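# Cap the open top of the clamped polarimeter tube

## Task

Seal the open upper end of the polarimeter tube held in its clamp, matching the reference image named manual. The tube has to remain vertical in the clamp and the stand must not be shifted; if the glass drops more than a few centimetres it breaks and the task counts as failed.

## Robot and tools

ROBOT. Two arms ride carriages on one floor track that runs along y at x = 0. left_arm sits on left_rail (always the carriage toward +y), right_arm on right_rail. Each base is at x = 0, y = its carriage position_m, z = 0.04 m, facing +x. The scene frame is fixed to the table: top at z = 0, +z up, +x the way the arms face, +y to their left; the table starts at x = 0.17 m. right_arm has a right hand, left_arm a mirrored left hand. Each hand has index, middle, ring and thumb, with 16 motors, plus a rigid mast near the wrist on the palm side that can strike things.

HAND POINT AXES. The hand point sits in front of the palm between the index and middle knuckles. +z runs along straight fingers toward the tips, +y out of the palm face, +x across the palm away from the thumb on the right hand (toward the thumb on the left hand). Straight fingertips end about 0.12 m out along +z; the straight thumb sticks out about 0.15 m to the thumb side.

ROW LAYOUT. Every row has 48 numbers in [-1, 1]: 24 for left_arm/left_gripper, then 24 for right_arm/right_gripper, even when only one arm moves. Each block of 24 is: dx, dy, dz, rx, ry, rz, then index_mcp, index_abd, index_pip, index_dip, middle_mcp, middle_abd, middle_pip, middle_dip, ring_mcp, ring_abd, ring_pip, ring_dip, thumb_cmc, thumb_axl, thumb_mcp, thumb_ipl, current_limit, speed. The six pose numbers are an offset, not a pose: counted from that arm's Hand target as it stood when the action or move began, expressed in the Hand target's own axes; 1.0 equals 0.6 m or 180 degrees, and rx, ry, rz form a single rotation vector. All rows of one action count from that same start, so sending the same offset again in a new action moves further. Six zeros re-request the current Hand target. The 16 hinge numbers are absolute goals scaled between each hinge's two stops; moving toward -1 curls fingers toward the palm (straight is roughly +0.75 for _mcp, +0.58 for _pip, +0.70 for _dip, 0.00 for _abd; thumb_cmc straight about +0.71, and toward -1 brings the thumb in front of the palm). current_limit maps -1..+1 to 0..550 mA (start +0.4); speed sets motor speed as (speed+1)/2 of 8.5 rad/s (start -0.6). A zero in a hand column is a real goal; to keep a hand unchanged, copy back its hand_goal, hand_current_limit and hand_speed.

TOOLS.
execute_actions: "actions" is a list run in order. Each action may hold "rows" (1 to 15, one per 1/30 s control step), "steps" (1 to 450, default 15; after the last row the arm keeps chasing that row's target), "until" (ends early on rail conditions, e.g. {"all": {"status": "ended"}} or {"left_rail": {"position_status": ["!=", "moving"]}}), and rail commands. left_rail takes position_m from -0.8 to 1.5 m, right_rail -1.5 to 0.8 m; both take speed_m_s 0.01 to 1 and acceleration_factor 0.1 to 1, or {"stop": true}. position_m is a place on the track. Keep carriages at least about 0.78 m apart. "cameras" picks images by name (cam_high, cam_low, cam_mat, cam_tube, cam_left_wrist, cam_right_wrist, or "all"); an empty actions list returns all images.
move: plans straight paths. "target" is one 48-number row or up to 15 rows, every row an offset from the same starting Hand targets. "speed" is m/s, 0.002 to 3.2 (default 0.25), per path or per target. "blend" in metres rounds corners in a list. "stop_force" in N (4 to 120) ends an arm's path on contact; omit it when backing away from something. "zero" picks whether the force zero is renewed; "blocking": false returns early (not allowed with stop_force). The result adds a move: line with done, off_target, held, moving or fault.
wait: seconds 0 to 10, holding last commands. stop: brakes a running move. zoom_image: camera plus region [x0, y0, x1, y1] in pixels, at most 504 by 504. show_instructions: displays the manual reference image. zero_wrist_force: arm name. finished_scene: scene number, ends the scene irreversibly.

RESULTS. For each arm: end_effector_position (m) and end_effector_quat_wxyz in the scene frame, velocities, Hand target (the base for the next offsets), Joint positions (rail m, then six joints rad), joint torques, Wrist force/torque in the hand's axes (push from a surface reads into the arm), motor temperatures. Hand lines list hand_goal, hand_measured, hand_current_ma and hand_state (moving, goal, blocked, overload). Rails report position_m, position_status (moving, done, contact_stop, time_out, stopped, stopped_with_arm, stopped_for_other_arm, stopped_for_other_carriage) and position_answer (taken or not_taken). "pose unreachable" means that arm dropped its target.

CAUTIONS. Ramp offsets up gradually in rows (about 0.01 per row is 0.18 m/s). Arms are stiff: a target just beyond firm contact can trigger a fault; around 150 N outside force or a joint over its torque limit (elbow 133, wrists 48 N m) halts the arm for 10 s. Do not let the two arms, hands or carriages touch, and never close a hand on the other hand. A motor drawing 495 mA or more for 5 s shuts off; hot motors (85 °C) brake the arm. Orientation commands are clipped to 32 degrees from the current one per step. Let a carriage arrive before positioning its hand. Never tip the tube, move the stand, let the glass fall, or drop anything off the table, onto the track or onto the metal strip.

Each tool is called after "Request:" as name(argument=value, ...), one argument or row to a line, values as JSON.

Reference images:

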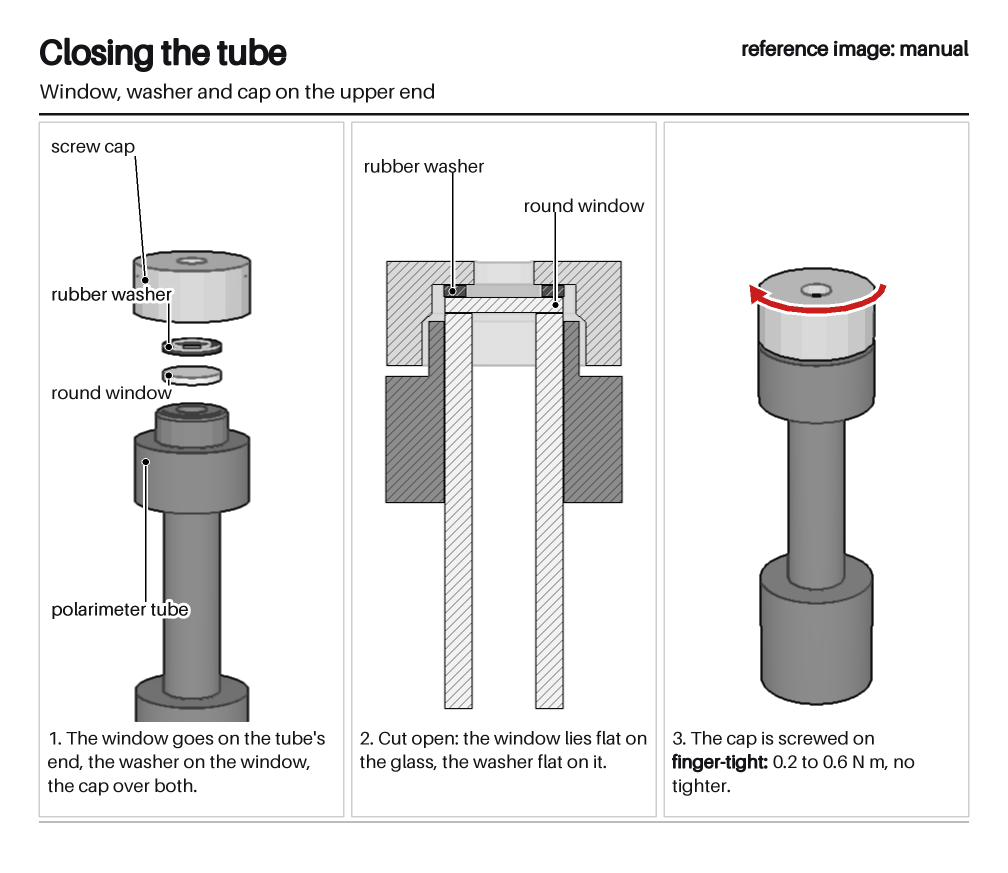

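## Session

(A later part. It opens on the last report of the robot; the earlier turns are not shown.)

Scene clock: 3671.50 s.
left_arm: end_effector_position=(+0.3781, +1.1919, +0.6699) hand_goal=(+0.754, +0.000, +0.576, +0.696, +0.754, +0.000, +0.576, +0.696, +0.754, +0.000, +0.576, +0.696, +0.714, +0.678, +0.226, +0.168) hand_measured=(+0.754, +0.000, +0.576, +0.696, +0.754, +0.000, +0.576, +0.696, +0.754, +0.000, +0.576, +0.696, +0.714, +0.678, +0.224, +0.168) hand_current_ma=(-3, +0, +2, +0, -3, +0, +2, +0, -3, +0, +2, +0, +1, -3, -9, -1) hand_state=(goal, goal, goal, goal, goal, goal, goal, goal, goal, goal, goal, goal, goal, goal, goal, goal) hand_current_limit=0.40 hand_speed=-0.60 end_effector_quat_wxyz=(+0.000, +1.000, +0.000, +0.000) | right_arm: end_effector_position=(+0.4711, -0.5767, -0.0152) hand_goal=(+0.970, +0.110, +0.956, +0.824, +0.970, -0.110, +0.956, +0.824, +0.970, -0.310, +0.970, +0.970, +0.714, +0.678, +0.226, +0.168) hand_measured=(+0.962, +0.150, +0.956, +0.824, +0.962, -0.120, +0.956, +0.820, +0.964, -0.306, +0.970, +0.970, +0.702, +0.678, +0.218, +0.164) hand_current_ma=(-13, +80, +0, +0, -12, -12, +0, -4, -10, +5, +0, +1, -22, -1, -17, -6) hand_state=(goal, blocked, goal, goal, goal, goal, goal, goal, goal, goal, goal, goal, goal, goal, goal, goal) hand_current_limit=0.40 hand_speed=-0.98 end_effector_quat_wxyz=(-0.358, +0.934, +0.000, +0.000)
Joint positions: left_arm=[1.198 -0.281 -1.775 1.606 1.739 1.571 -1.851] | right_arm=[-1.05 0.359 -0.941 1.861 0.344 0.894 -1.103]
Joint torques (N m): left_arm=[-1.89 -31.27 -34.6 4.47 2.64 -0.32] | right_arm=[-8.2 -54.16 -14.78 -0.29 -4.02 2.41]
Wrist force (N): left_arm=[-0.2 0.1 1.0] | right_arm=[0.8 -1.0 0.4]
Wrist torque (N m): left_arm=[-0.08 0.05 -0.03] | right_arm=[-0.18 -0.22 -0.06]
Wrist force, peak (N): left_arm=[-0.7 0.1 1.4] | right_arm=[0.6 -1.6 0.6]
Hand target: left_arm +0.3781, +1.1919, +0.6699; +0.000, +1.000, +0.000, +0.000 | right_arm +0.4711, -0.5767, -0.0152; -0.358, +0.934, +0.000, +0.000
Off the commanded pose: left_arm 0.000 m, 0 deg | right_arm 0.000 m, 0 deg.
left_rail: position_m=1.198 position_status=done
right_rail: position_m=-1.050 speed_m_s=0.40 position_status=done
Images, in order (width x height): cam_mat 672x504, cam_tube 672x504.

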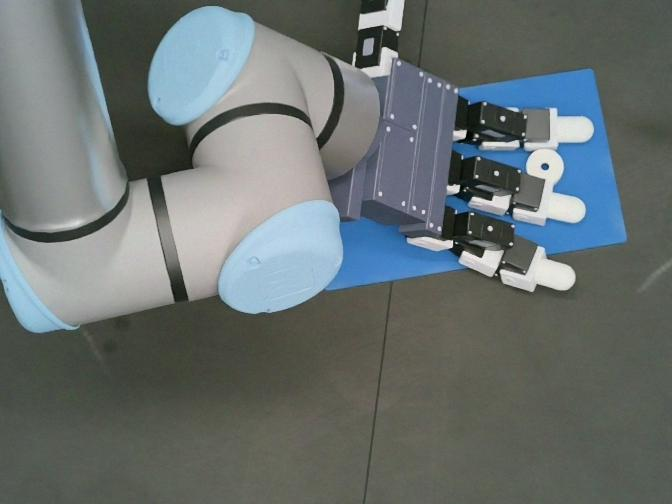

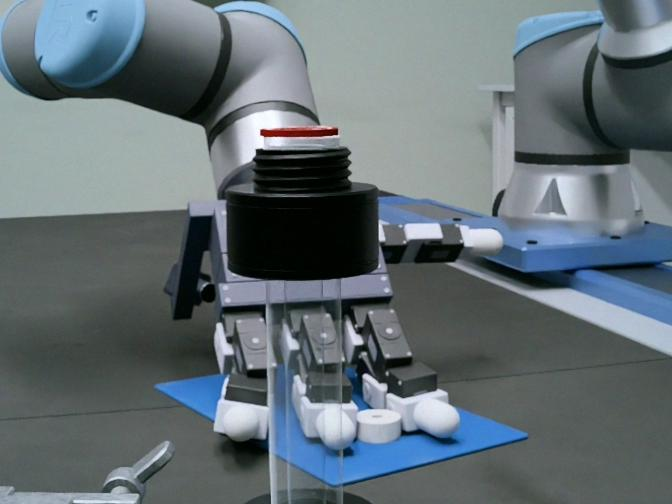

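Request:
execute_actions(
  actions=[
    {"rows":[[0,0,0,0,0,0,0.754,0,0.576,0.696,0.754,0,0.576,0.696,0.754,0,0.576,0.696,0.714,0.678,0.226,0.168,0.4,-0.6,0,0,0,0,0,0,0.97,0.09,0.956,0.823,0.97,-0.055,0.956,0.823,0.97,-0.31,0.97,0.97,0.714,0.678,0.226,0.168,0.4,-0.98]],"steps":45},
  ],
  cameras=["cam_mat"],
)

Request:
zoom_image(
  camera="cam_mat",
  region=[480, 80, 640, 240],
)

Scene clock: 3678.70 s.
left_arm: end_effector_position=(+0.3781, +1.1919, +0.6699) hand_goal=(+0.754, +0.000, +0.576, +0.696, +0.754, +0.000, +0.576, +0.696, +0.754, +0.000, +0.576, +0.696, +0.714, +0.678, +0.226, +0.168) hand_measured=(+0.754, +0.000, +0.576, +0.696, +0.754, +0.000, +0.576, +0.696, +0.754, +0.000, +0.576, +0.696, +0.714, +0.678, +0.224, +0.168) hand_current_ma=(-3, +0, +2, +0, -3, +0, +2, +0, -3, +0, +2, +0, +1, -3, -9, -1) hand_state=(goal, goal, goal, goal, goal, goal, goal, goal, goal, goal, goal, goal, goal, goal, goal, goal) hand_current_limit=0.40 hand_speed=-0.60 end_effector_quat_wxyz=(+0.000, +1.000, +0.000, +0.000) | right_arm: end_effector_position=(+0.4711, -0.5768, -0.0152) hand_goal=(+0.970, +0.090, +0.956, +0.824, +0.970, -0.054, +0.956, +0.824, +0.970, -0.310, +0.970, +0.970, +0.714, +0.678, +0.226, +0.168) hand_measured=(+0.962, +0.146, +0.954, +0.824, +0.962, -0.116, +0.956, +0.820, +0.964, -0.306, +0.970, +0.970, +0.702, +0.678, +0.218, +0.164) hand_current_ma=(-13, +130, -1, +0, -12, -149, +0, -4, -10, +5, +0, +1, -22, -1, -17, -6) hand_state=(goal, blocked, goal, goal, goal, blocked, goal, goal, goal, goal, goal, goal, goal, goal, goal, goal) hand_current_limit=0.40 hand_speed=-0.98 end_effector_quat_wxyz=(-0.358, +0.934, +0.000, +0.000)
Joint positions: left_arm=[1.198 -0.281 -1.775 1.606 1.739 1.571 -1.851] | right_arm=[-1.05 0.359 -0.941 1.861 0.344 0.894 -1.103]
Joint torques (N m): left_arm=[-1.31 -30.85 -34.48 4.61 2.87 -0.43] | right_arm=[-5 -52.57 -15.27 -0.29 -3.93 2.22]
Wrist force (N): left_arm=[-0.3 0.2 0.8] | right_arm=[1.0 -1.2 0.2]
Wrist torque (N m): left_arm=[-0.06 0.06 -0.04] | right_arm=[-0.19 -0.16 -0.04]
Wrist force, peak (N): left_arm=[-1.1 0.5 1.2] | right_arm=[1.2 -1.6 0.5]
Hand target: left_arm +0.3781, +1.1919, +0.6699; +0.000, +1.000, +0.000, +0.000 | right_arm +0.4711, -0.5767, -0.0152; -0.358, +0.934, +0.000, +0.000
Off the commanded pose: left_arm 0.000 m, 0 deg | right_arm 0.000 m, 0 deg.
left_rail: position_m=1.198 position_status=done
right_rail: position_m=-1.050 speed_m_s=0.40 position_status=done
Images, in order (width x height): cam_mat 672x504.

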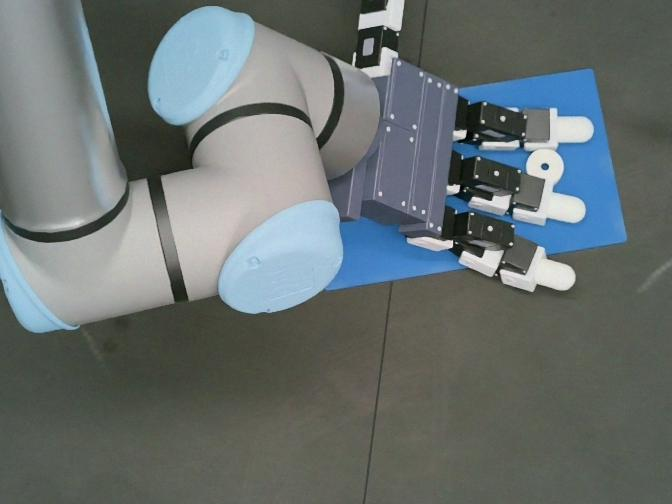

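Scaled by 3.150 from the camera's 672x504 image, which has a finer 960x720 frame.

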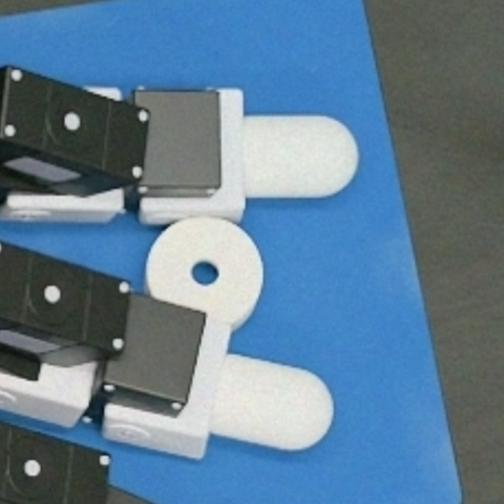

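Request:
move(
  target=[
    [0,0,0,0,0,0,0.754,0,0.576,0.696,0.754,0,0.576,0.696,0.754,0,0.576,0.696,0.714,0.678,0.226,0.168,0.4,-0.6,0,-0.022303,-0.02477,0,0,0,0.97,0.09,0.956,0.823,0.97,-0.055,0.956,0.823,0.97,-0.31,0.97,0.97,0.714,0.678,0.226,0.168,0.4,-0.98],
    [0,0,0,0,0,0,0.754,0,0.576,0.696,0.754,0,0.576,0.696,0.754,0,0.576,0.696,0.714,0.678,0.226,0.168,0.4,-0.6,0,-0.29574,-0.32845,0,0,0,0.97,0.09,0.956,0.823,0.97,-0.055,0.956,0.823,0.97,-0.31,0.97,0.97,0.714,0.678,0.226,0.168,0.4,-0.98],
  ],
  speed=[0.02,0.08],
  cameras=["cam_mat","cam_tube","cam_right_wrist"],
)

Scene clock: 3710.60 s.
left_arm: end_effector_position=(+0.3781, +1.1919, +0.6699) hand_goal=(+0.754, +0.000, +0.576, +0.696, +0.754, +0.000, +0.576, +0.696, +0.754, +0.000, +0.576, +0.696, +0.714, +0.678, +0.226, +0.168) hand_measured=(+0.754, +0.000, +0.576, +0.696, +0.754, +0.000, +0.576, +0.696, +0.754, +0.000, +0.576, +0.696, +0.714, +0.678, +0.224, +0.168) hand_current_ma=(-3, +0, +2, +0, -3, +0, +2, +0, -3, +0, +2, +0, +1, -3, -9, -1) hand_state=(goal, goal, goal, goal, goal, goal, goal, goal, goal, goal, goal, goal, goal, goal, goal, goal) hand_current_limit=0.40 hand_speed=-0.60 end_effector_quat_wxyz=(+0.000, +1.000, +0.000, +0.000) | right_arm: end_effector_position=(+0.4709, -0.5766, +0.2499) hand_goal=(+0.970, +0.090, +0.956, +0.824, +0.970, -0.054, +0.956, +0.824, +0.970, -0.310, +0.970, +0.970, +0.714, +0.678, +0.226, +0.168) hand_measured=(+0.960, +0.146, +0.954, +0.824, +0.962, -0.116, +0.954, +0.820, +0.964, -0.306, +0.970, +0.970, +0.702, +0.678, +0.218, +0.164) hand_current_ma=(-15, +130, -2, +0, -12, -148, -1, -4, -10, +5, +0, +1, -22, -1, -17, -6) hand_state=(goal, blocked, goal, goal, goal, blocked, goal, goal, goal, goal, goal, goal, goal, goal, goal, goal) hand_current_limit=0.40 hand_speed=-0.98 end_effector_quat_wxyz=(-0.358, +0.934, +0.000, +0.000)
Joint positions: left_arm=[1.198 -0.281 -1.775 1.606 1.739 1.571 -1.851] | right_arm=[-1.05 0.36 -1.231 1.727 0.768 0.894 -1.103]
Joint torques (N m): left_arm=[-1.22 -30.93 -34.45 4.67 2.86 -0.3] | right_arm=[6.79 -70.57 -45.69 7.82 0.32 -3.17]
Wrist force (N): left_arm=[-0.4 -0.2 1.5] | right_arm=[0.8 -1.1 0.5]
Wrist torque (N m): left_arm=[-0.18 0.09 -0.05] | right_arm=[-0.25 -0.18 -0.10]
Wrist force, peak (N): left_arm=[-0.7 0.0 1.6] | right_arm=[0.6 -2.0 -0.2]
Hand target: left_arm +0.3781, +1.1919, +0.6699; +0.000, +1.000, +0.000, +0.000 | right_arm +0.4710, -0.5767, +0.2500; -0.358, +0.934, +0.000, +0.000
Off the commanded pose: left_arm 0.000 m, 0 deg | right_arm 0.000 m, 0 deg.
left_rail: position_m=1.198 position_status=done
right_rail: position_m=-1.050 speed_m_s=0.40 position_status=done
move: done
Images, in order (width x height): cam_mat 672x504, cam_tube 672x504, cam_right_wrist 616x616.

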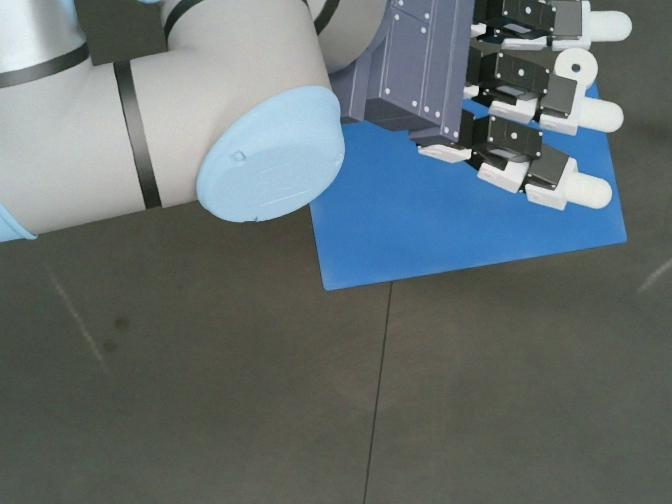

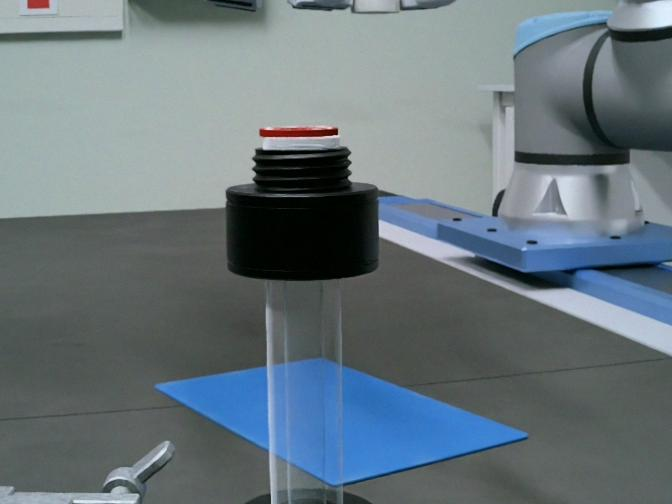

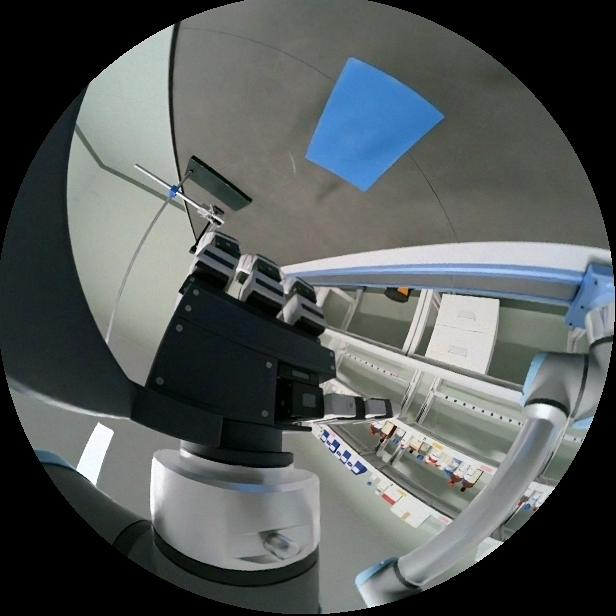

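Request:
move(
  target=[0,0,0,0,0,0,0.754,0,0.576,0.696,0.754,0,0.576,0.696,0.754,0,0.576,0.696,0.714,0.678,0.226,0.168,0.4,-0.6,0.26083,0.39174,-0.35273,0,0,0,0.97,0.09,0.956,0.823,0.97,-0.055,0.956,0.823,0.97,-0.31,0.97,0.97,0.714,0.678,0.226,0.168,0.4,-0.98],
  speed=0.12,
)

Request:
execute_actions(
  actions=[
    {"right_rail":{"position_m":-0.30,"speed_m_s":0.3,"acceleration_factor":0.25},"steps":300,"until":{"right_rail":{"position_status":["!=","moving"]}}},
  ],
  cameras=["cam_tube","cam_right_wrist","cam_high"],
)

Scene clock: 3718.57 s.
left_arm: end_effector_position=(+0.3781, +1.1919, +0.6699) hand_goal=(+0.754, +0.000, +0.576, +0.696, +0.754, +0.000, +0.576, +0.696, +0.754, +0.000, +0.576, +0.696, +0.714, +0.678, +0.226, +0.168) hand_measured=(+0.754, +0.000, +0.576, +0.696, +0.754, +0.000, +0.576, +0.696, +0.754, +0.000, +0.576, +0.696, +0.714, +0.678, +0.224, +0.168) hand_current_ma=(-3, +0, +2, +0, -3, +0, +2, +0, -3, +0, +2, +0, +1, -3, -9, -1) hand_state=(goal, goal, goal, goal, goal, goal, goal, goal, goal, goal, goal, goal, goal, goal, goal, goal) hand_current_limit=0.40 hand_speed=-0.60 end_effector_quat_wxyz=(+0.000, +1.000, +0.000, +0.000) | right_arm: end_effector_position=(+0.6275, -0.8928, +0.2502) hand_goal=(+0.970, +0.090, +0.956, +0.824, +0.970, -0.054, +0.956, +0.824, +0.970, -0.310, +0.970, +0.970, +0.714, +0.678, +0.226, +0.168) hand_measured=(+0.960, +0.146, +0.954, +0.824, +0.962, -0.116, +0.954, +0.820, +0.964, -0.306, +0.970, +0.970, +0.702, +0.678, +0.218, +0.164) hand_current_ma=(-15, +130, -2, +0, -12, -148, -1, -4, -10, +5, +0, +1, -22, -1, -17, -6) hand_state=(goal, blocked, goal, goal, goal, blocked, goal, goal, goal, goal, goal, goal, goal, goal, goal, goal) hand_current_limit=0.40 hand_speed=-0.98 end_effector_quat_wxyz=(-0.358, +0.934, +0.000, +0.000)
Joint positions: left_arm=[1.198 -0.281 -1.775 1.606 1.739 1.571 -1.851] | right_arm=[-1.05 -0.185 -1.128 1.687 1.175 0.853 -1.818]
Joint torques (N m): left_arm=[-1.43 -31.72 -34.17 4.87 2.77 -0.32] | right_arm=[-18.94 -49.95 -42.91 8.95 0.91 -3]
Wrist force (N): left_arm=[-0.6 -0.2 1.1] | right_arm=[0.6 -1.4 0.3]
Wrist torque (N m): left_arm=[-0.14 0.11 -0.06] | right_arm=[-0.28 -0.13 -0.08]
Wrist force, peak (N): left_arm=[-0.6 0.1 1.6] | right_arm=[0.5 -2.1 1.0]
Hand target: left_arm +0.3781, +1.1919, +0.6699; +0.000, +1.000, +0.000, +0.000 | right_arm +0.6275, -0.8929, +0.2501; -0.358, +0.934, +0.000, +0.000
Off the commanded pose: left_arm 0.000 m, 0 deg | right_arm 0.000 m, 0 deg.
left_rail: position_m=1.198 position_status=done
right_rail: position_m=-1.050 speed_m_s=0.40 position_status=done
move: done

Scene clock: 3722.03 s.
left_arm: end_effector_position=(+0.3781, +1.1919, +0.6699) hand_goal=(+0.754, +0.000, +0.576, +0.696, +0.754, +0.000, +0.576, +0.696, +0.754, +0.000, +0.576, +0.696, +0.714, +0.678, +0.226, +0.168) hand_measured=(+0.754, +0.000, +0.576, +0.696, +0.754, +0.000, +0.576, +0.696, +0.754, +0.000, +0.576, +0.696, +0.714, +0.678, +0.224, +0.168) hand_current_ma=(-3, +0, +2, +0, -3, +0, +2, +0, -3, +0, +2, +0, +1, -3, -9, -1) hand_state=(goal, goal, goal, goal, goal, goal, goal, goal, goal, goal, goal, goal, goal, goal, goal, goal) hand_current_limit=0.40 hand_speed=-0.60 end_effector_quat_wxyz=(+0.000, +1.000, +0.000, +0.000) | right_arm: end_effector_position=(+0.6275, -0.1429, +0.2501) hand_goal=(+0.970, +0.090, +0.956, +0.824, +0.970, -0.054, +0.956, +0.824, +0.970, -0.310, +0.970, +0.970, +0.714, +0.678, +0.226, +0.168) hand_measured=(+0.960, +0.146, +0.954, +0.824, +0.962, -0.116, +0.954, +0.820, +0.964, -0.306, +0.970, +0.970, +0.702, +0.678, +0.218, +0.164) hand_current_ma=(-15, +130, -2, +0, -12, -148, -1, -4, -10, +5, +0, +1, -22, -1, -17, -6) hand_state=(goal, blocked, goal, goal, goal, blocked, goal, goal, goal, goal, goal, goal, goal, goal, goal, goal) hand_current_limit=0.40 hand_speed=-0.98 end_effector_quat_wxyz=(-0.358, +0.934, +0.000, +0.000)
Joint positions: left_arm=[1.198 -0.281 -1.775 1.606 1.739 1.571 -1.851] | right_arm=[-0.3 -0.185 -1.128 1.687 1.175 0.853 -1.818]
Joint torques (N m): left_arm=[-1.6 -30.88 -34.67 4.62 2.78 -0.34] | right_arm=[10.56 -50.77 -37.28 8.51 -0.57 -3.42]
Wrist force (N): left_arm=[-0.4 0.2 1.1] | right_arm=[0.6 -1.6 0.4]
Wrist torque (N m): left_arm=[-0.09 0.08 -0.05] | right_arm=[-0.31 -0.14 -0.08]
Wrist force, peak (N): left_arm=[-0.7 -0.5 1.6] | right_arm=[1.2 -1.9 0.9]
Hand target: left_arm +0.3781, +1.1919, +0.6699; +0.000, +1.000, +0.000, +0.000 | right_arm +0.6275, -0.1429, +0.2501; -0.358, +0.934, +0.000, +0.000
Off the commanded pose: left_arm 0.000 m, 0 deg | right_arm 0.000 m, 0 deg.
left_rail: position_m=1.198 position_status=done
right_rail: position_m=-0.300 speed_m_s=0.30 position_status=done
Images, in order (width x height): cam_high 672x504, cam_tube 672x504, cam_right_wrist 616x616.

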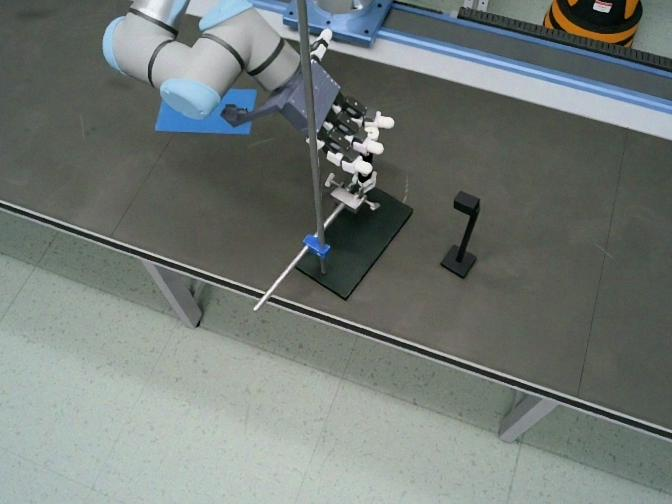

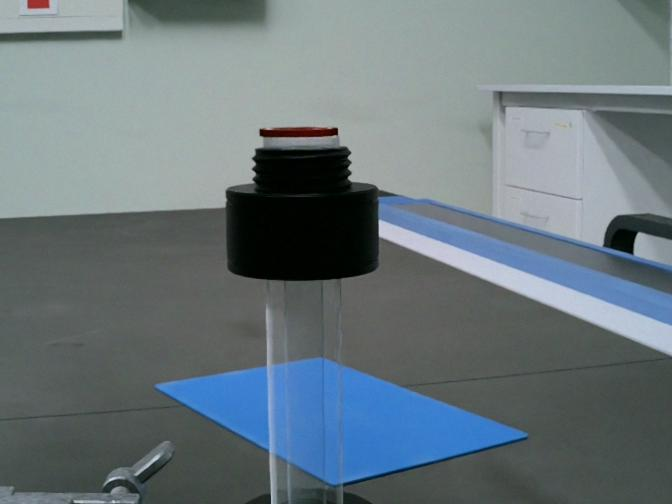

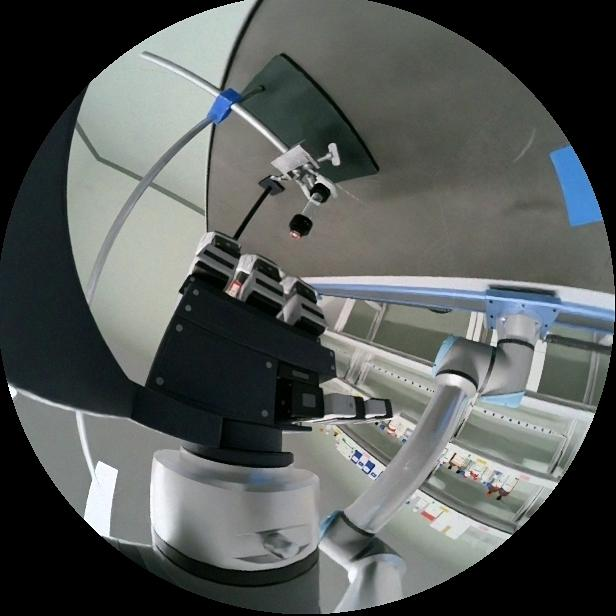

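Request:
move(
  target=[0,0,0,0,0,0,0.754,0,0.576,0.696,0.754,0,0.576,0.696,0.754,0,0.576,0.696,0.714,0.678,0.226,0.168,0.4,-0.6,0,0.043938,0.048797,0,0,0,0.97,0.09,0.956,0.823,0.97,-0.055,0.956,0.823,0.97,-0.31,0.97,0.97,0.714,0.678,0.226,0.168,0.4,-0.98],
  speed=0.03,
  stop_force=6,
  cameras=["cam_tube","cam_right_wrist","cam_high"],
)

Request:
zoom_image(
  camera="cam_tube",
  region=[200, 20, 400, 220],
)

Request:
zoom_image(
  camera="cam_high",
  region=[335, 110, 399, 174],
)

Request:
zoom_image(
  camera="cam_right_wrist",
  region=[230, 190, 350, 310],
)

Scene clock: 3731.67 s.
left_arm: end_effector_position=(+0.3781, +1.1919, +0.6699) hand_goal=(+0.754, +0.000, +0.576, +0.696, +0.754, +0.000, +0.576, +0.696, +0.754, +0.000, +0.576, +0.696, +0.714, +0.678, +0.226, +0.168) hand_measured=(+0.754, +0.000, +0.576, +0.696, +0.754, +0.000, +0.576, +0.696, +0.754, +0.000, +0.576, +0.696, +0.714, +0.678, +0.224, +0.168) hand_current_ma=(-3, +0, +2, +0, -3, +0, +2, +0, -3, +0, +2, +0, +1, -3, -9, -1) hand_state=(goal, goal, goal, goal, goal, goal, goal, goal, goal, goal, goal, goal, goal, goal, goal, goal) hand_current_limit=0.40 hand_speed=-0.60 end_effector_quat_wxyz=(+0.000, +1.000, +0.000, +0.000) | right_arm: end_effector_position=(+0.6275, -0.1429, +0.2107) hand_goal=(+0.970, +0.090, +0.956, +0.824, +0.970, -0.054, +0.956, +0.824, +0.970, -0.310, +0.970, +0.970, +0.714, +0.678, +0.226, +0.168) hand_measured=(+0.960, +0.146, +0.954, +0.824, +0.962, -0.116, +0.954, +0.820, +0.964, -0.306, +0.970, +0.970, +0.702, +0.678, +0.218, +0.164) hand_current_ma=(-15, +130, -2, +0, -12, -148, -1, -4, -10, +5, +0, +1, -22, -1, -17, -6) hand_state=(goal, blocked, goal, goal, goal, blocked, goal, goal, goal, goal, goal, goal, goal, goal, goal, goal) hand_current_limit=0.40 hand_speed=-0.98 end_effector_quat_wxyz=(-0.358, +0.934, +0.000, +0.000)
Joint positions: left_arm=[1.198 -0.281 -1.775 1.606 1.739 1.571 -1.851] | right_arm=[-0.3 -0.185 -1.091 1.713 1.113 0.853 -1.818]
Joint torques (N m): left_arm=[-1.13 -30.65 -34.55 4.57 2.77 -0.53] | right_arm=[-5.08 -51.28 -23.43 0.9 -2.2 -0.58]
Wrist force (N): left_arm=[-0.3 -0.5 1.1] | right_arm=[0.4 -1.6 0.0]
Wrist torque (N m): left_arm=[-0.19 0.06 -0.02] | right_arm=[-0.27 -0.09 -0.09]
Wrist force, peak (N): left_arm=[-0.2 0.2 1.8] | right_arm=[0.9 -1.7 0.5]
Hand target: left_arm +0.3781, +1.1919, +0.6699; +0.000, +1.000, +0.000, +0.000 | right_arm +0.6275, -0.1429, +0.2108; -0.358, +0.934, +0.000, +0.000
Off the commanded pose: left_arm 0.000 m, 0 deg | right_arm 0.000 m, 0 deg.
left_rail: position_m=1.198 position_status=done
right_rail: position_m=-0.300 speed_m_s=0.30 position_status=done
move: done
Images, in order (width x height): cam_high 672x504, cam_tube 672x504, cam_right_wrist 616x616.

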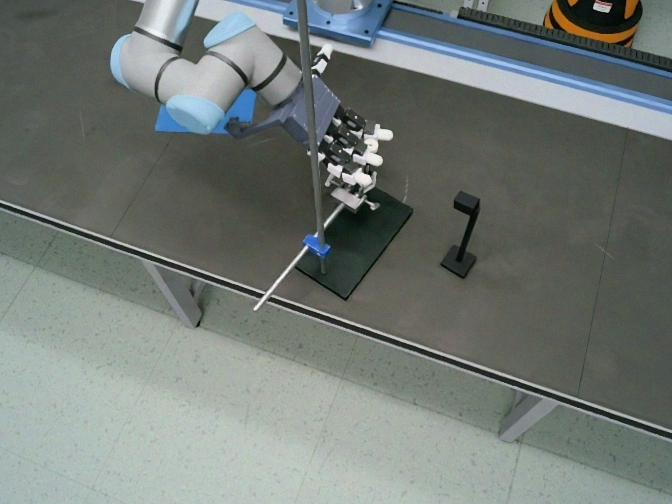

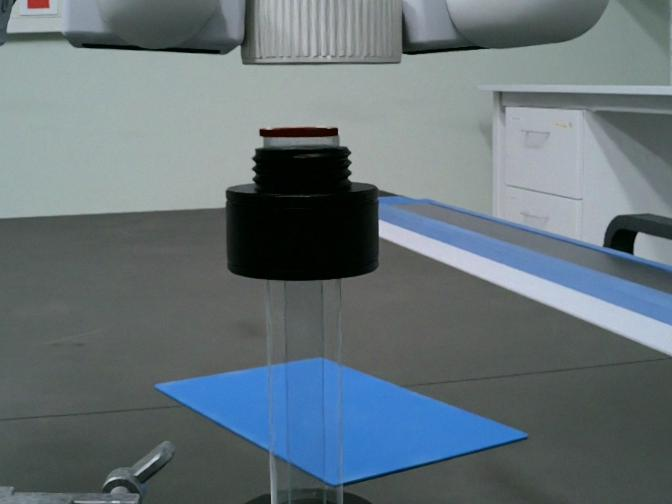

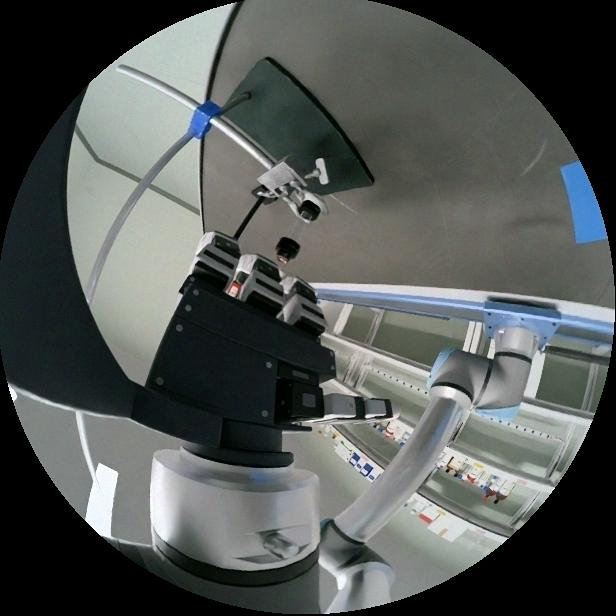

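Scaled by 2.520 from the camera's 672x504 image, which has a finer 960x720 frame.

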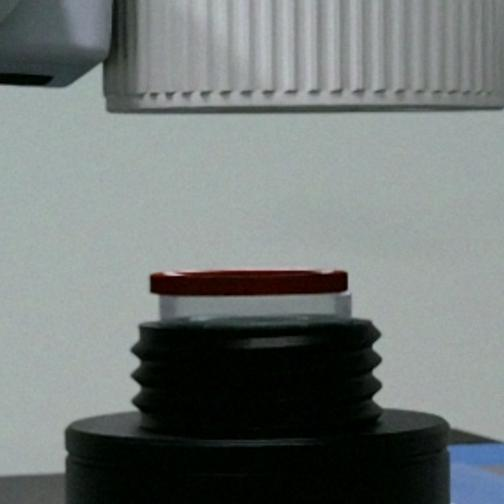

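Scaled by 7.875 from the camera's 672x504 image, which has a finer 960x720 frame.

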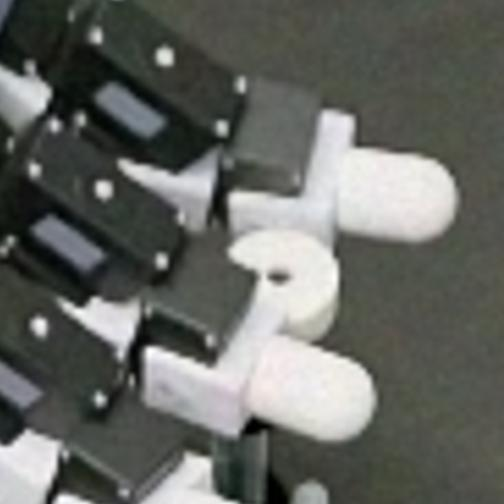

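Scaled by 4.200 from the camera's 616x616 image, which has a finer 880x880 frame.

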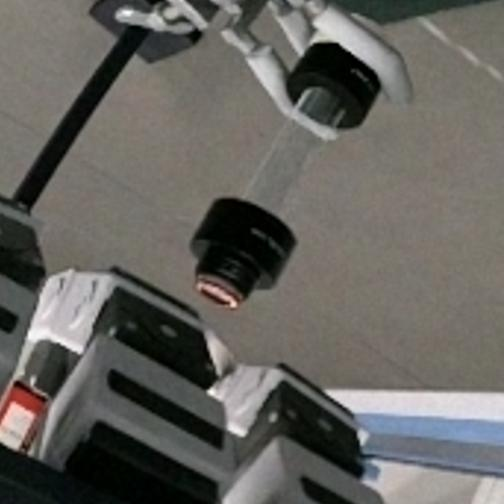

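Request:
zoom_image(
  camera="cam_tube",
  region=[220, 20, 290, 90],
)

Request:
zoom_image(
  camera="cam_tube",
  region=[360, 20, 430, 90],
)

Request:
zoom_image(
  camera="cam_tube",
  region=[205, 170, 275, 240],
)

Request:
zoom_image(
  camera="cam_tube",
  region=[330, 170, 400, 240],
)

Scaled by 7.200 from the camera's 672x504 image, which has a finer 960x720 frame.

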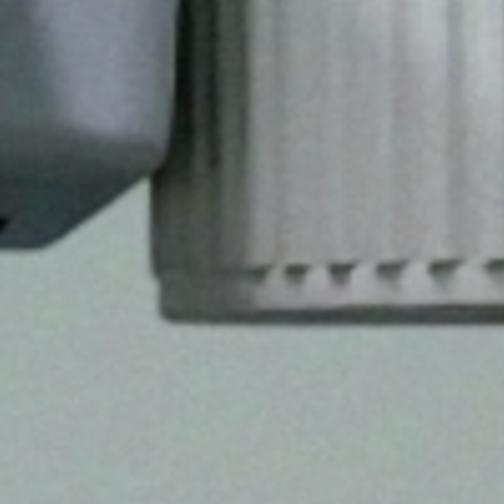

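Scaled by 7.200 from the camera's 672x504 image, which has a finer 960x720 frame.

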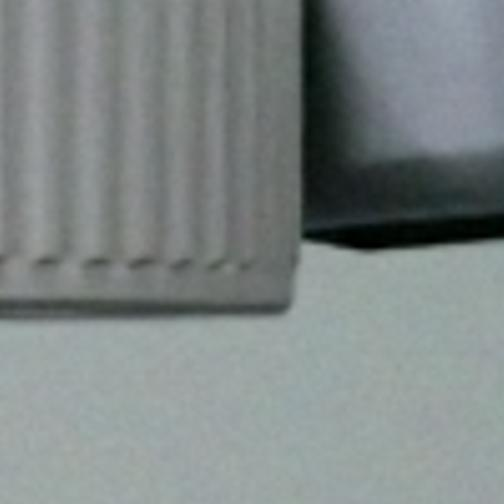

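Scaled by 7.200 from the camera's 672x504 image, which has a finer 960x720 frame.

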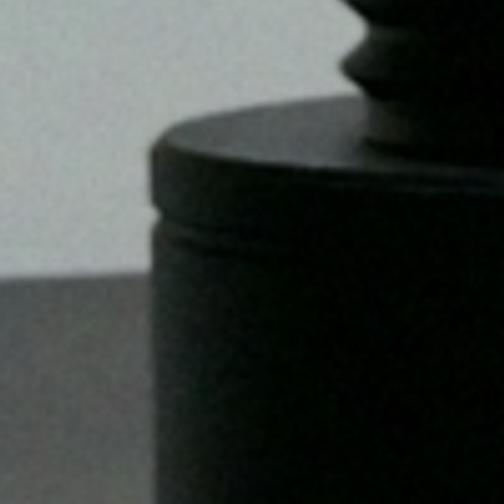

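Scaled by 7.200 from the camera's 672x504 image, which has a finer 960x720 frame.

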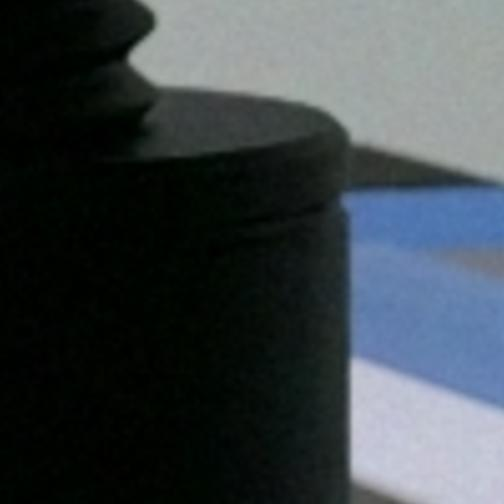

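Request:
zoom_image(
  camera="cam_high",
  region=[360, 134, 384, 158],
)

Scaled by 21.000 from the camera's 672x504 image, which has a finer 960x720 frame.

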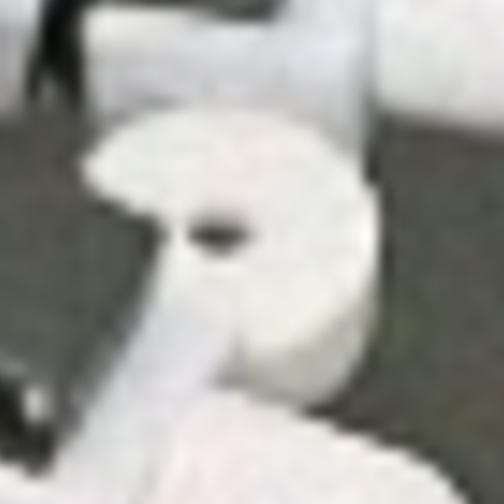

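Request:
move(
  target=[
    [0,0,0,0,0,0,0.754,0,0.576,0.696,0.754,0,0.576,0.696,0.754,0,0.576,0.696,0.714,0.678,0.226,0.168,0.4,-0.6,0.00117,0.013624,-0.012267,0,0,0,0.97,0.09,0.956,0.823,0.97,-0.055,0.956,0.823,0.97,-0.31,0.97,0.97,0.714,0.678,0.226,0.168,0.4,-0.98],
    [0,0,0,0,0,0,0.754,0,0.576,0.696,0.754,0,0.576,0.696,0.754,0,0.576,0.696,0.714,0.678,0.226,0.168,0.4,-0.6,0.00117,0.024665,-0.000005,0,0,0,0.97,0.09,0.956,0.823,0.97,-0.055,0.956,0.823,0.97,-0.31,0.97,0.97,0.714,0.678,0.226,0.168,0.4,-0.98],
  ],
  speed=0.01,
  stop_force=4,
  cameras=["cam_tube","cam_right_wrist","cam_high"],
)

Request:
zoom_image(
  camera="cam_tube",
  region=[210, 60, 310, 160],
)

Request:
zoom_image(
  camera="cam_tube",
  region=[300, 60, 400, 160],
)

Request:
zoom_image(
  camera="cam_high",
  region=[354, 136, 378, 160],
)

Request:
zoom_image(
  camera="cam_right_wrist",
  region=[250, 220, 330, 300],
)

Scene clock: 3788.63 s.
left_arm: end_effector_position=(+0.3781, +1.1919, +0.6699) hand_goal=(+0.754, +0.000, +0.576, +0.696, +0.754, +0.000, +0.576, +0.696, +0.754, +0.000, +0.576, +0.696, +0.714, +0.678, +0.226, +0.168) hand_measured=(+0.754, +0.000, +0.576, +0.696, +0.754, +0.000, +0.576, +0.696, +0.754, +0.000, +0.576, +0.696, +0.714, +0.678, +0.224, +0.168) hand_current_ma=(-3, +0, +2, +0, -3, +0, +2, +0, -3, +0, +2, +0, +1, -3, -9, -1) hand_state=(goal, goal, goal, goal, goal, goal, goal, goal, goal, goal, goal, goal, goal, goal, goal, goal) hand_current_limit=0.40 hand_speed=-0.60 end_effector_quat_wxyz=(+0.000, +1.000, +0.000, +0.000) | right_arm: end_effector_position=(+0.6282, -0.1539, +0.2009) hand_goal=(+0.970, +0.090, +0.956, +0.824, +0.970, -0.054, +0.956, +0.824, +0.970, -0.310, +0.970, +0.970, +0.714, +0.678, +0.226, +0.168) hand_measured=(+0.960, +0.146, +0.954, +0.824, +0.962, -0.116, +0.954, +0.820, +0.964, -0.306, +0.970, +0.970, +0.702, +0.678, +0.218, +0.164) hand_current_ma=(-15, +130, -2, +0, -12, -148, -1, -4, -10, +5, +0, +1, -22, -1, -17, -6) hand_state=(goal, blocked, goal, goal, goal, blocked, goal, goal, goal, goal, goal, goal, goal, goal, goal, goal) hand_current_limit=0.40 hand_speed=-0.98 end_effector_quat_wxyz=(-0.358, +0.934, +0.000, +0.000)
Joint positions: left_arm=[1.198 -0.281 -1.775 1.606 1.739 1.571 -1.851] | right_arm=[-0.3 -0.202 -1.081 1.721 1.109 0.856 -1.84]
Joint torques (N m): left_arm=[-1.24 -30.59 -34.19 4.65 2.78 -0.45] | right_arm=[-17.05 -50.6 -23.46 0.71 0.81 -3.1]
Wrist force (N): left_arm=[-0.4 0.0 0.9] | right_arm=[0.6 -1.4 0.8]
Wrist torque (N m): left_arm=[-0.09 0.09 -0.05] | right_arm=[-0.32 -0.13 -0.08]
Wrist force, peak (N): left_arm=[-0.8 -0.2 1.6] | right_arm=[0.9 -1.7 0.6]
Hand target: left_arm +0.3781, +1.1919, +0.6699; +0.000, +1.000, +0.000, +0.000 | right_arm +0.6282, -0.1539, +0.2009; -0.358, +0.934, +0.000, +0.000
Off the commanded pose: left_arm 0.000 m, 0 deg | right_arm 0.000 m, 0 deg.
left_rail: position_m=1.198 position_status=done
right_rail: position_m=-0.300 speed_m_s=0.30 position_status=done
move: done
Images, in order (width x height): cam_high 672x504, cam_tube 672x504, cam_right_wrist 616x616.

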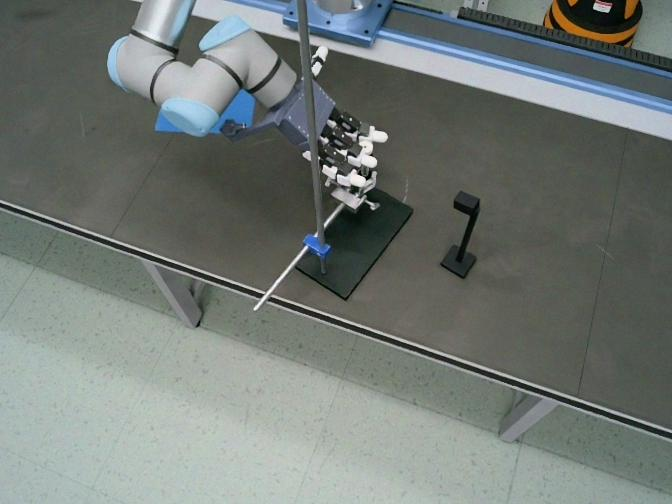

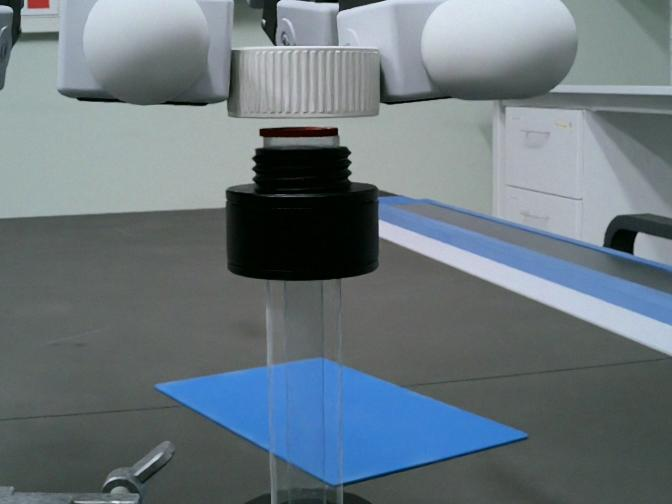

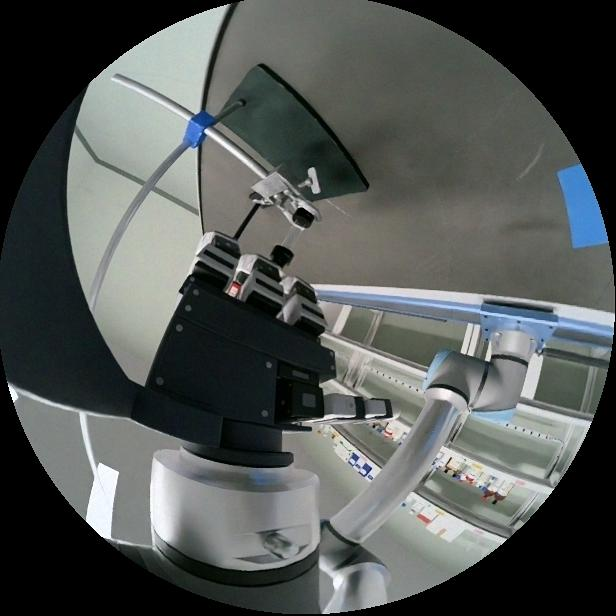

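Scaled by 5.040 from the camera's 672x504 image, which has a finer 960x720 frame.

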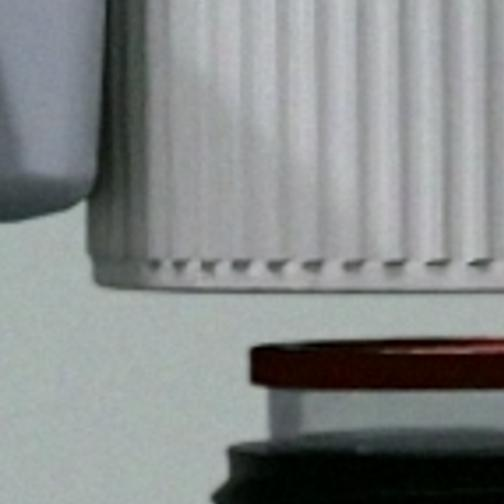

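Scaled by 5.040 from the camera's 672x504 image, which has a finer 960x720 frame.

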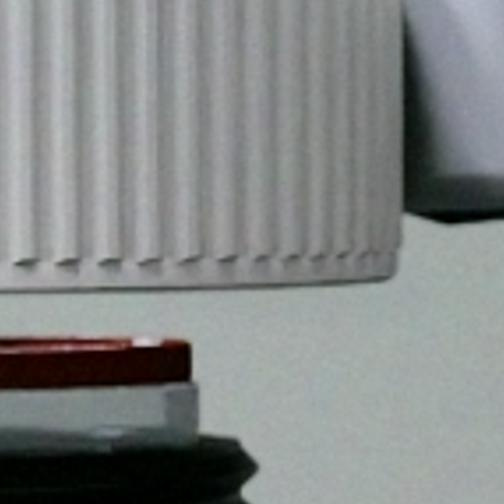

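Scaled by 21.000 from the camera's 672x504 image, which has a finer 960x720 frame.

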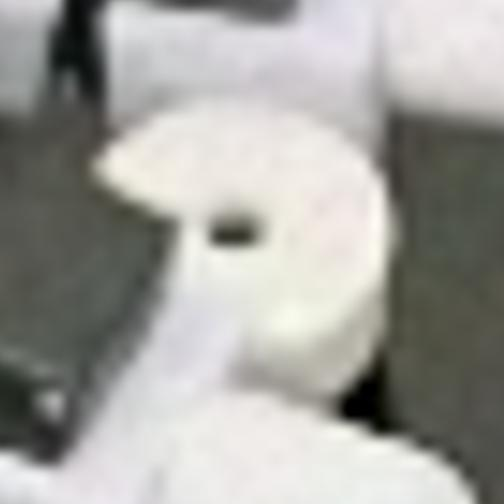

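Scaled by 6.300 from the camera's 616x616 image, which has a finer 880x880 frame.

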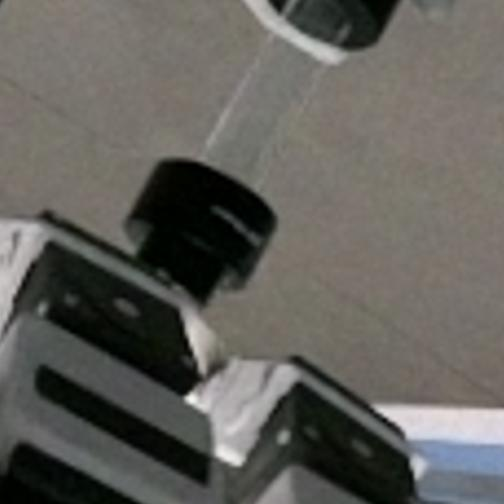

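Request:
move(
  target=[
    [0,0,0,0,0,0,0.754,0,0.576,0.696,0.754,0,0.576,0.696,0.754,0,0.576,0.696,0.714,0.678,0.226,0.168,0.4,-0.6,0.00067,-0.000495,0.000446,0,0,0,0.97,0.09,0.956,0.823,0.97,-0.055,0.956,0.823,0.97,-0.31,0.97,0.97,0.714,0.678,0.226,0.168,0.4,-0.98],
    [0,0,0,0,0,0,0.754,0,0.576,0.696,0.754,0,0.576,0.696,0.754,0,0.576,0.696,0.714,0.678,0.226,0.168,0.4,-0.6,0.00067,0.008426,0.010354,0,0,0,0.97,0.09,0.956,0.823,0.97,-0.055,0.956,0.823,0.97,-0.31,0.97,0.97,0.714,0.678,0.226,0.168,0.4,-0.98],
  ],
  speed=0.003,
  stop_force=4,
  cameras=["cam_tube","cam_high"],
)

Request:
zoom_image(
  camera="cam_tube",
  region=[210, 90, 310, 190],
)

Request:
zoom_image(
  camera="cam_tube",
  region=[300, 90, 400, 190],
)

Scene clock: 3804.00 s.
left_arm: end_effector_position=(+0.3781, +1.1919, +0.6699) hand_goal=(+0.754, +0.000, +0.576, +0.696, +0.754, +0.000, +0.576, +0.696, +0.754, +0.000, +0.576, +0.696, +0.714, +0.678, +0.226, +0.168) hand_measured=(+0.754, +0.000, +0.576, +0.696, +0.754, +0.000, +0.576, +0.696, +0.754, +0.000, +0.576, +0.696, +0.714, +0.678, +0.224, +0.168) hand_current_ma=(-3, +0, +2, +0, -3, +0, +2, +0, -3, +0, +2, +0, +1, -3, -9, -1) hand_state=(goal, goal, goal, goal, goal, goal, goal, goal, goal, goal, goal, goal, goal, goal, goal, goal) hand_current_limit=0.40 hand_speed=-0.60 end_effector_quat_wxyz=(+0.000, +1.000, +0.000, +0.000) | right_arm: end_effector_position=(+0.6286, -0.1535, +0.1929) hand_goal=(+0.970, +0.090, +0.956, +0.824, +0.970, -0.054, +0.956, +0.824, +0.970, -0.310, +0.970, +0.970, +0.714, +0.678, +0.226, +0.168) hand_measured=(+0.960, +0.146, +0.954, +0.824, +0.966, -0.116, +0.954, +0.822, +0.964, -0.306, +0.970, +0.970, +0.702, +0.678, +0.218, +0.164) hand_current_ma=(-15, +130, -2, +0, -6, -146, -1, -2, -10, +5, +0, +1, -22, -1, -17, -6) hand_state=(goal, blocked, goal, goal, goal, blocked, goal, goal, goal, goal, goal, goal, goal, goal, goal, goal) hand_current_limit=0.40 hand_speed=-0.98 end_effector_quat_wxyz=(-0.358, +0.934, +0.000, +0.000)
Joint positions: left_arm=[1.198 -0.281 -1.775 1.606 1.739 1.571 -1.851] | right_arm=[-0.3 -0.201 -1.072 1.725 1.096 0.856 -1.839]
Joint torques (N m): left_arm=[-2.03 -31.84 -34.05 4.55 2.58 -0.25] | right_arm=[15.47 -51.14 -22.44 0.57 -3.69 2.67]
Wrist force (N): left_arm=[-0.4 0.8 1.0] | right_arm=[0.6 -1.7 -0.2]
Wrist torque (N m): left_arm=[0.00 0.07 -0.07] | right_arm=[-0.16 -0.13 -0.19]
Wrist force, peak (N): left_arm=[-0.7 -0.2 1.5] | right_arm=[0.8 -2.0 -0.3]
Hand target: left_arm +0.3781, +1.1919, +0.6699; +0.000, +1.000, +0.000, +0.000 | right_arm +0.6286, -0.1535, +0.1929; -0.358, +0.934, +0.000, +0.000
Off the commanded pose: left_arm 0.000 m, 0 deg | right_arm 0.000 m, 0 deg.
left_rail: position_m=1.198 position_status=done
right_rail: position_m=-0.300 speed_m_s=0.30 position_status=done
move: done
Images, in order (width x height): cam_high 672x504, cam_tube 672x504.

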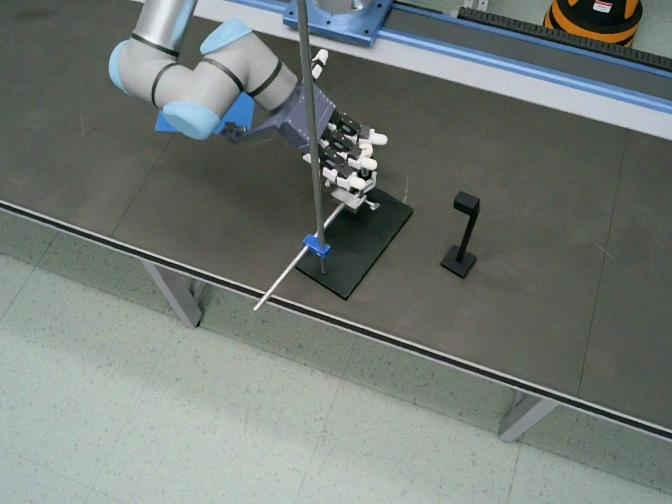

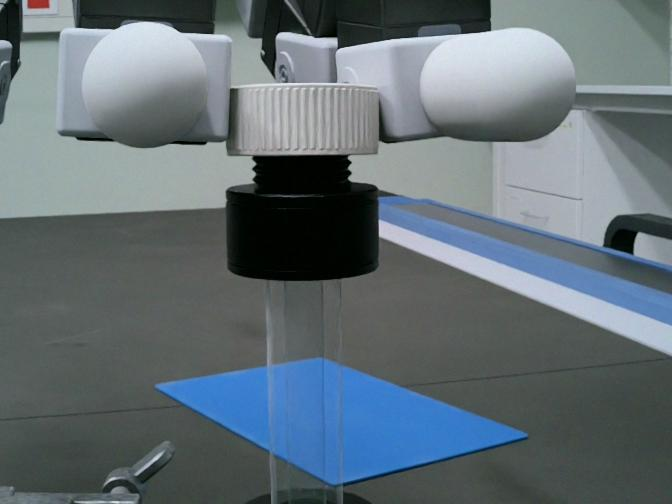

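Scaled by 5.040 from the camera's 672x504 image, which has a finer 960x720 frame.

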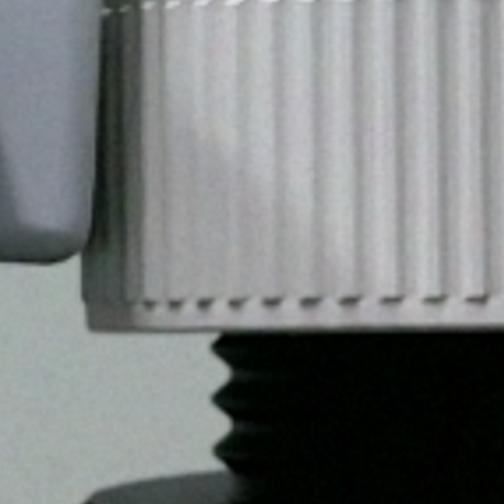

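Scaled by 5.040 from the camera's 672x504 image, which has a finer 960x720 frame.

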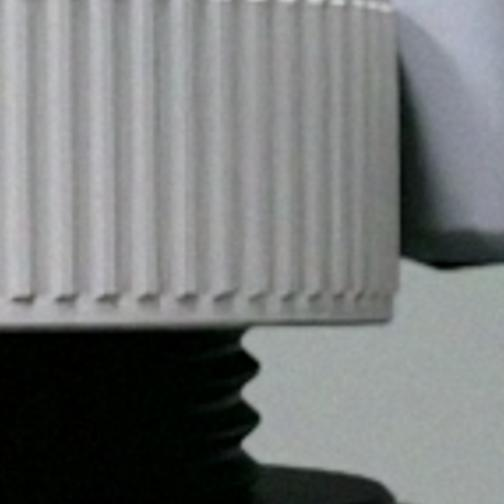

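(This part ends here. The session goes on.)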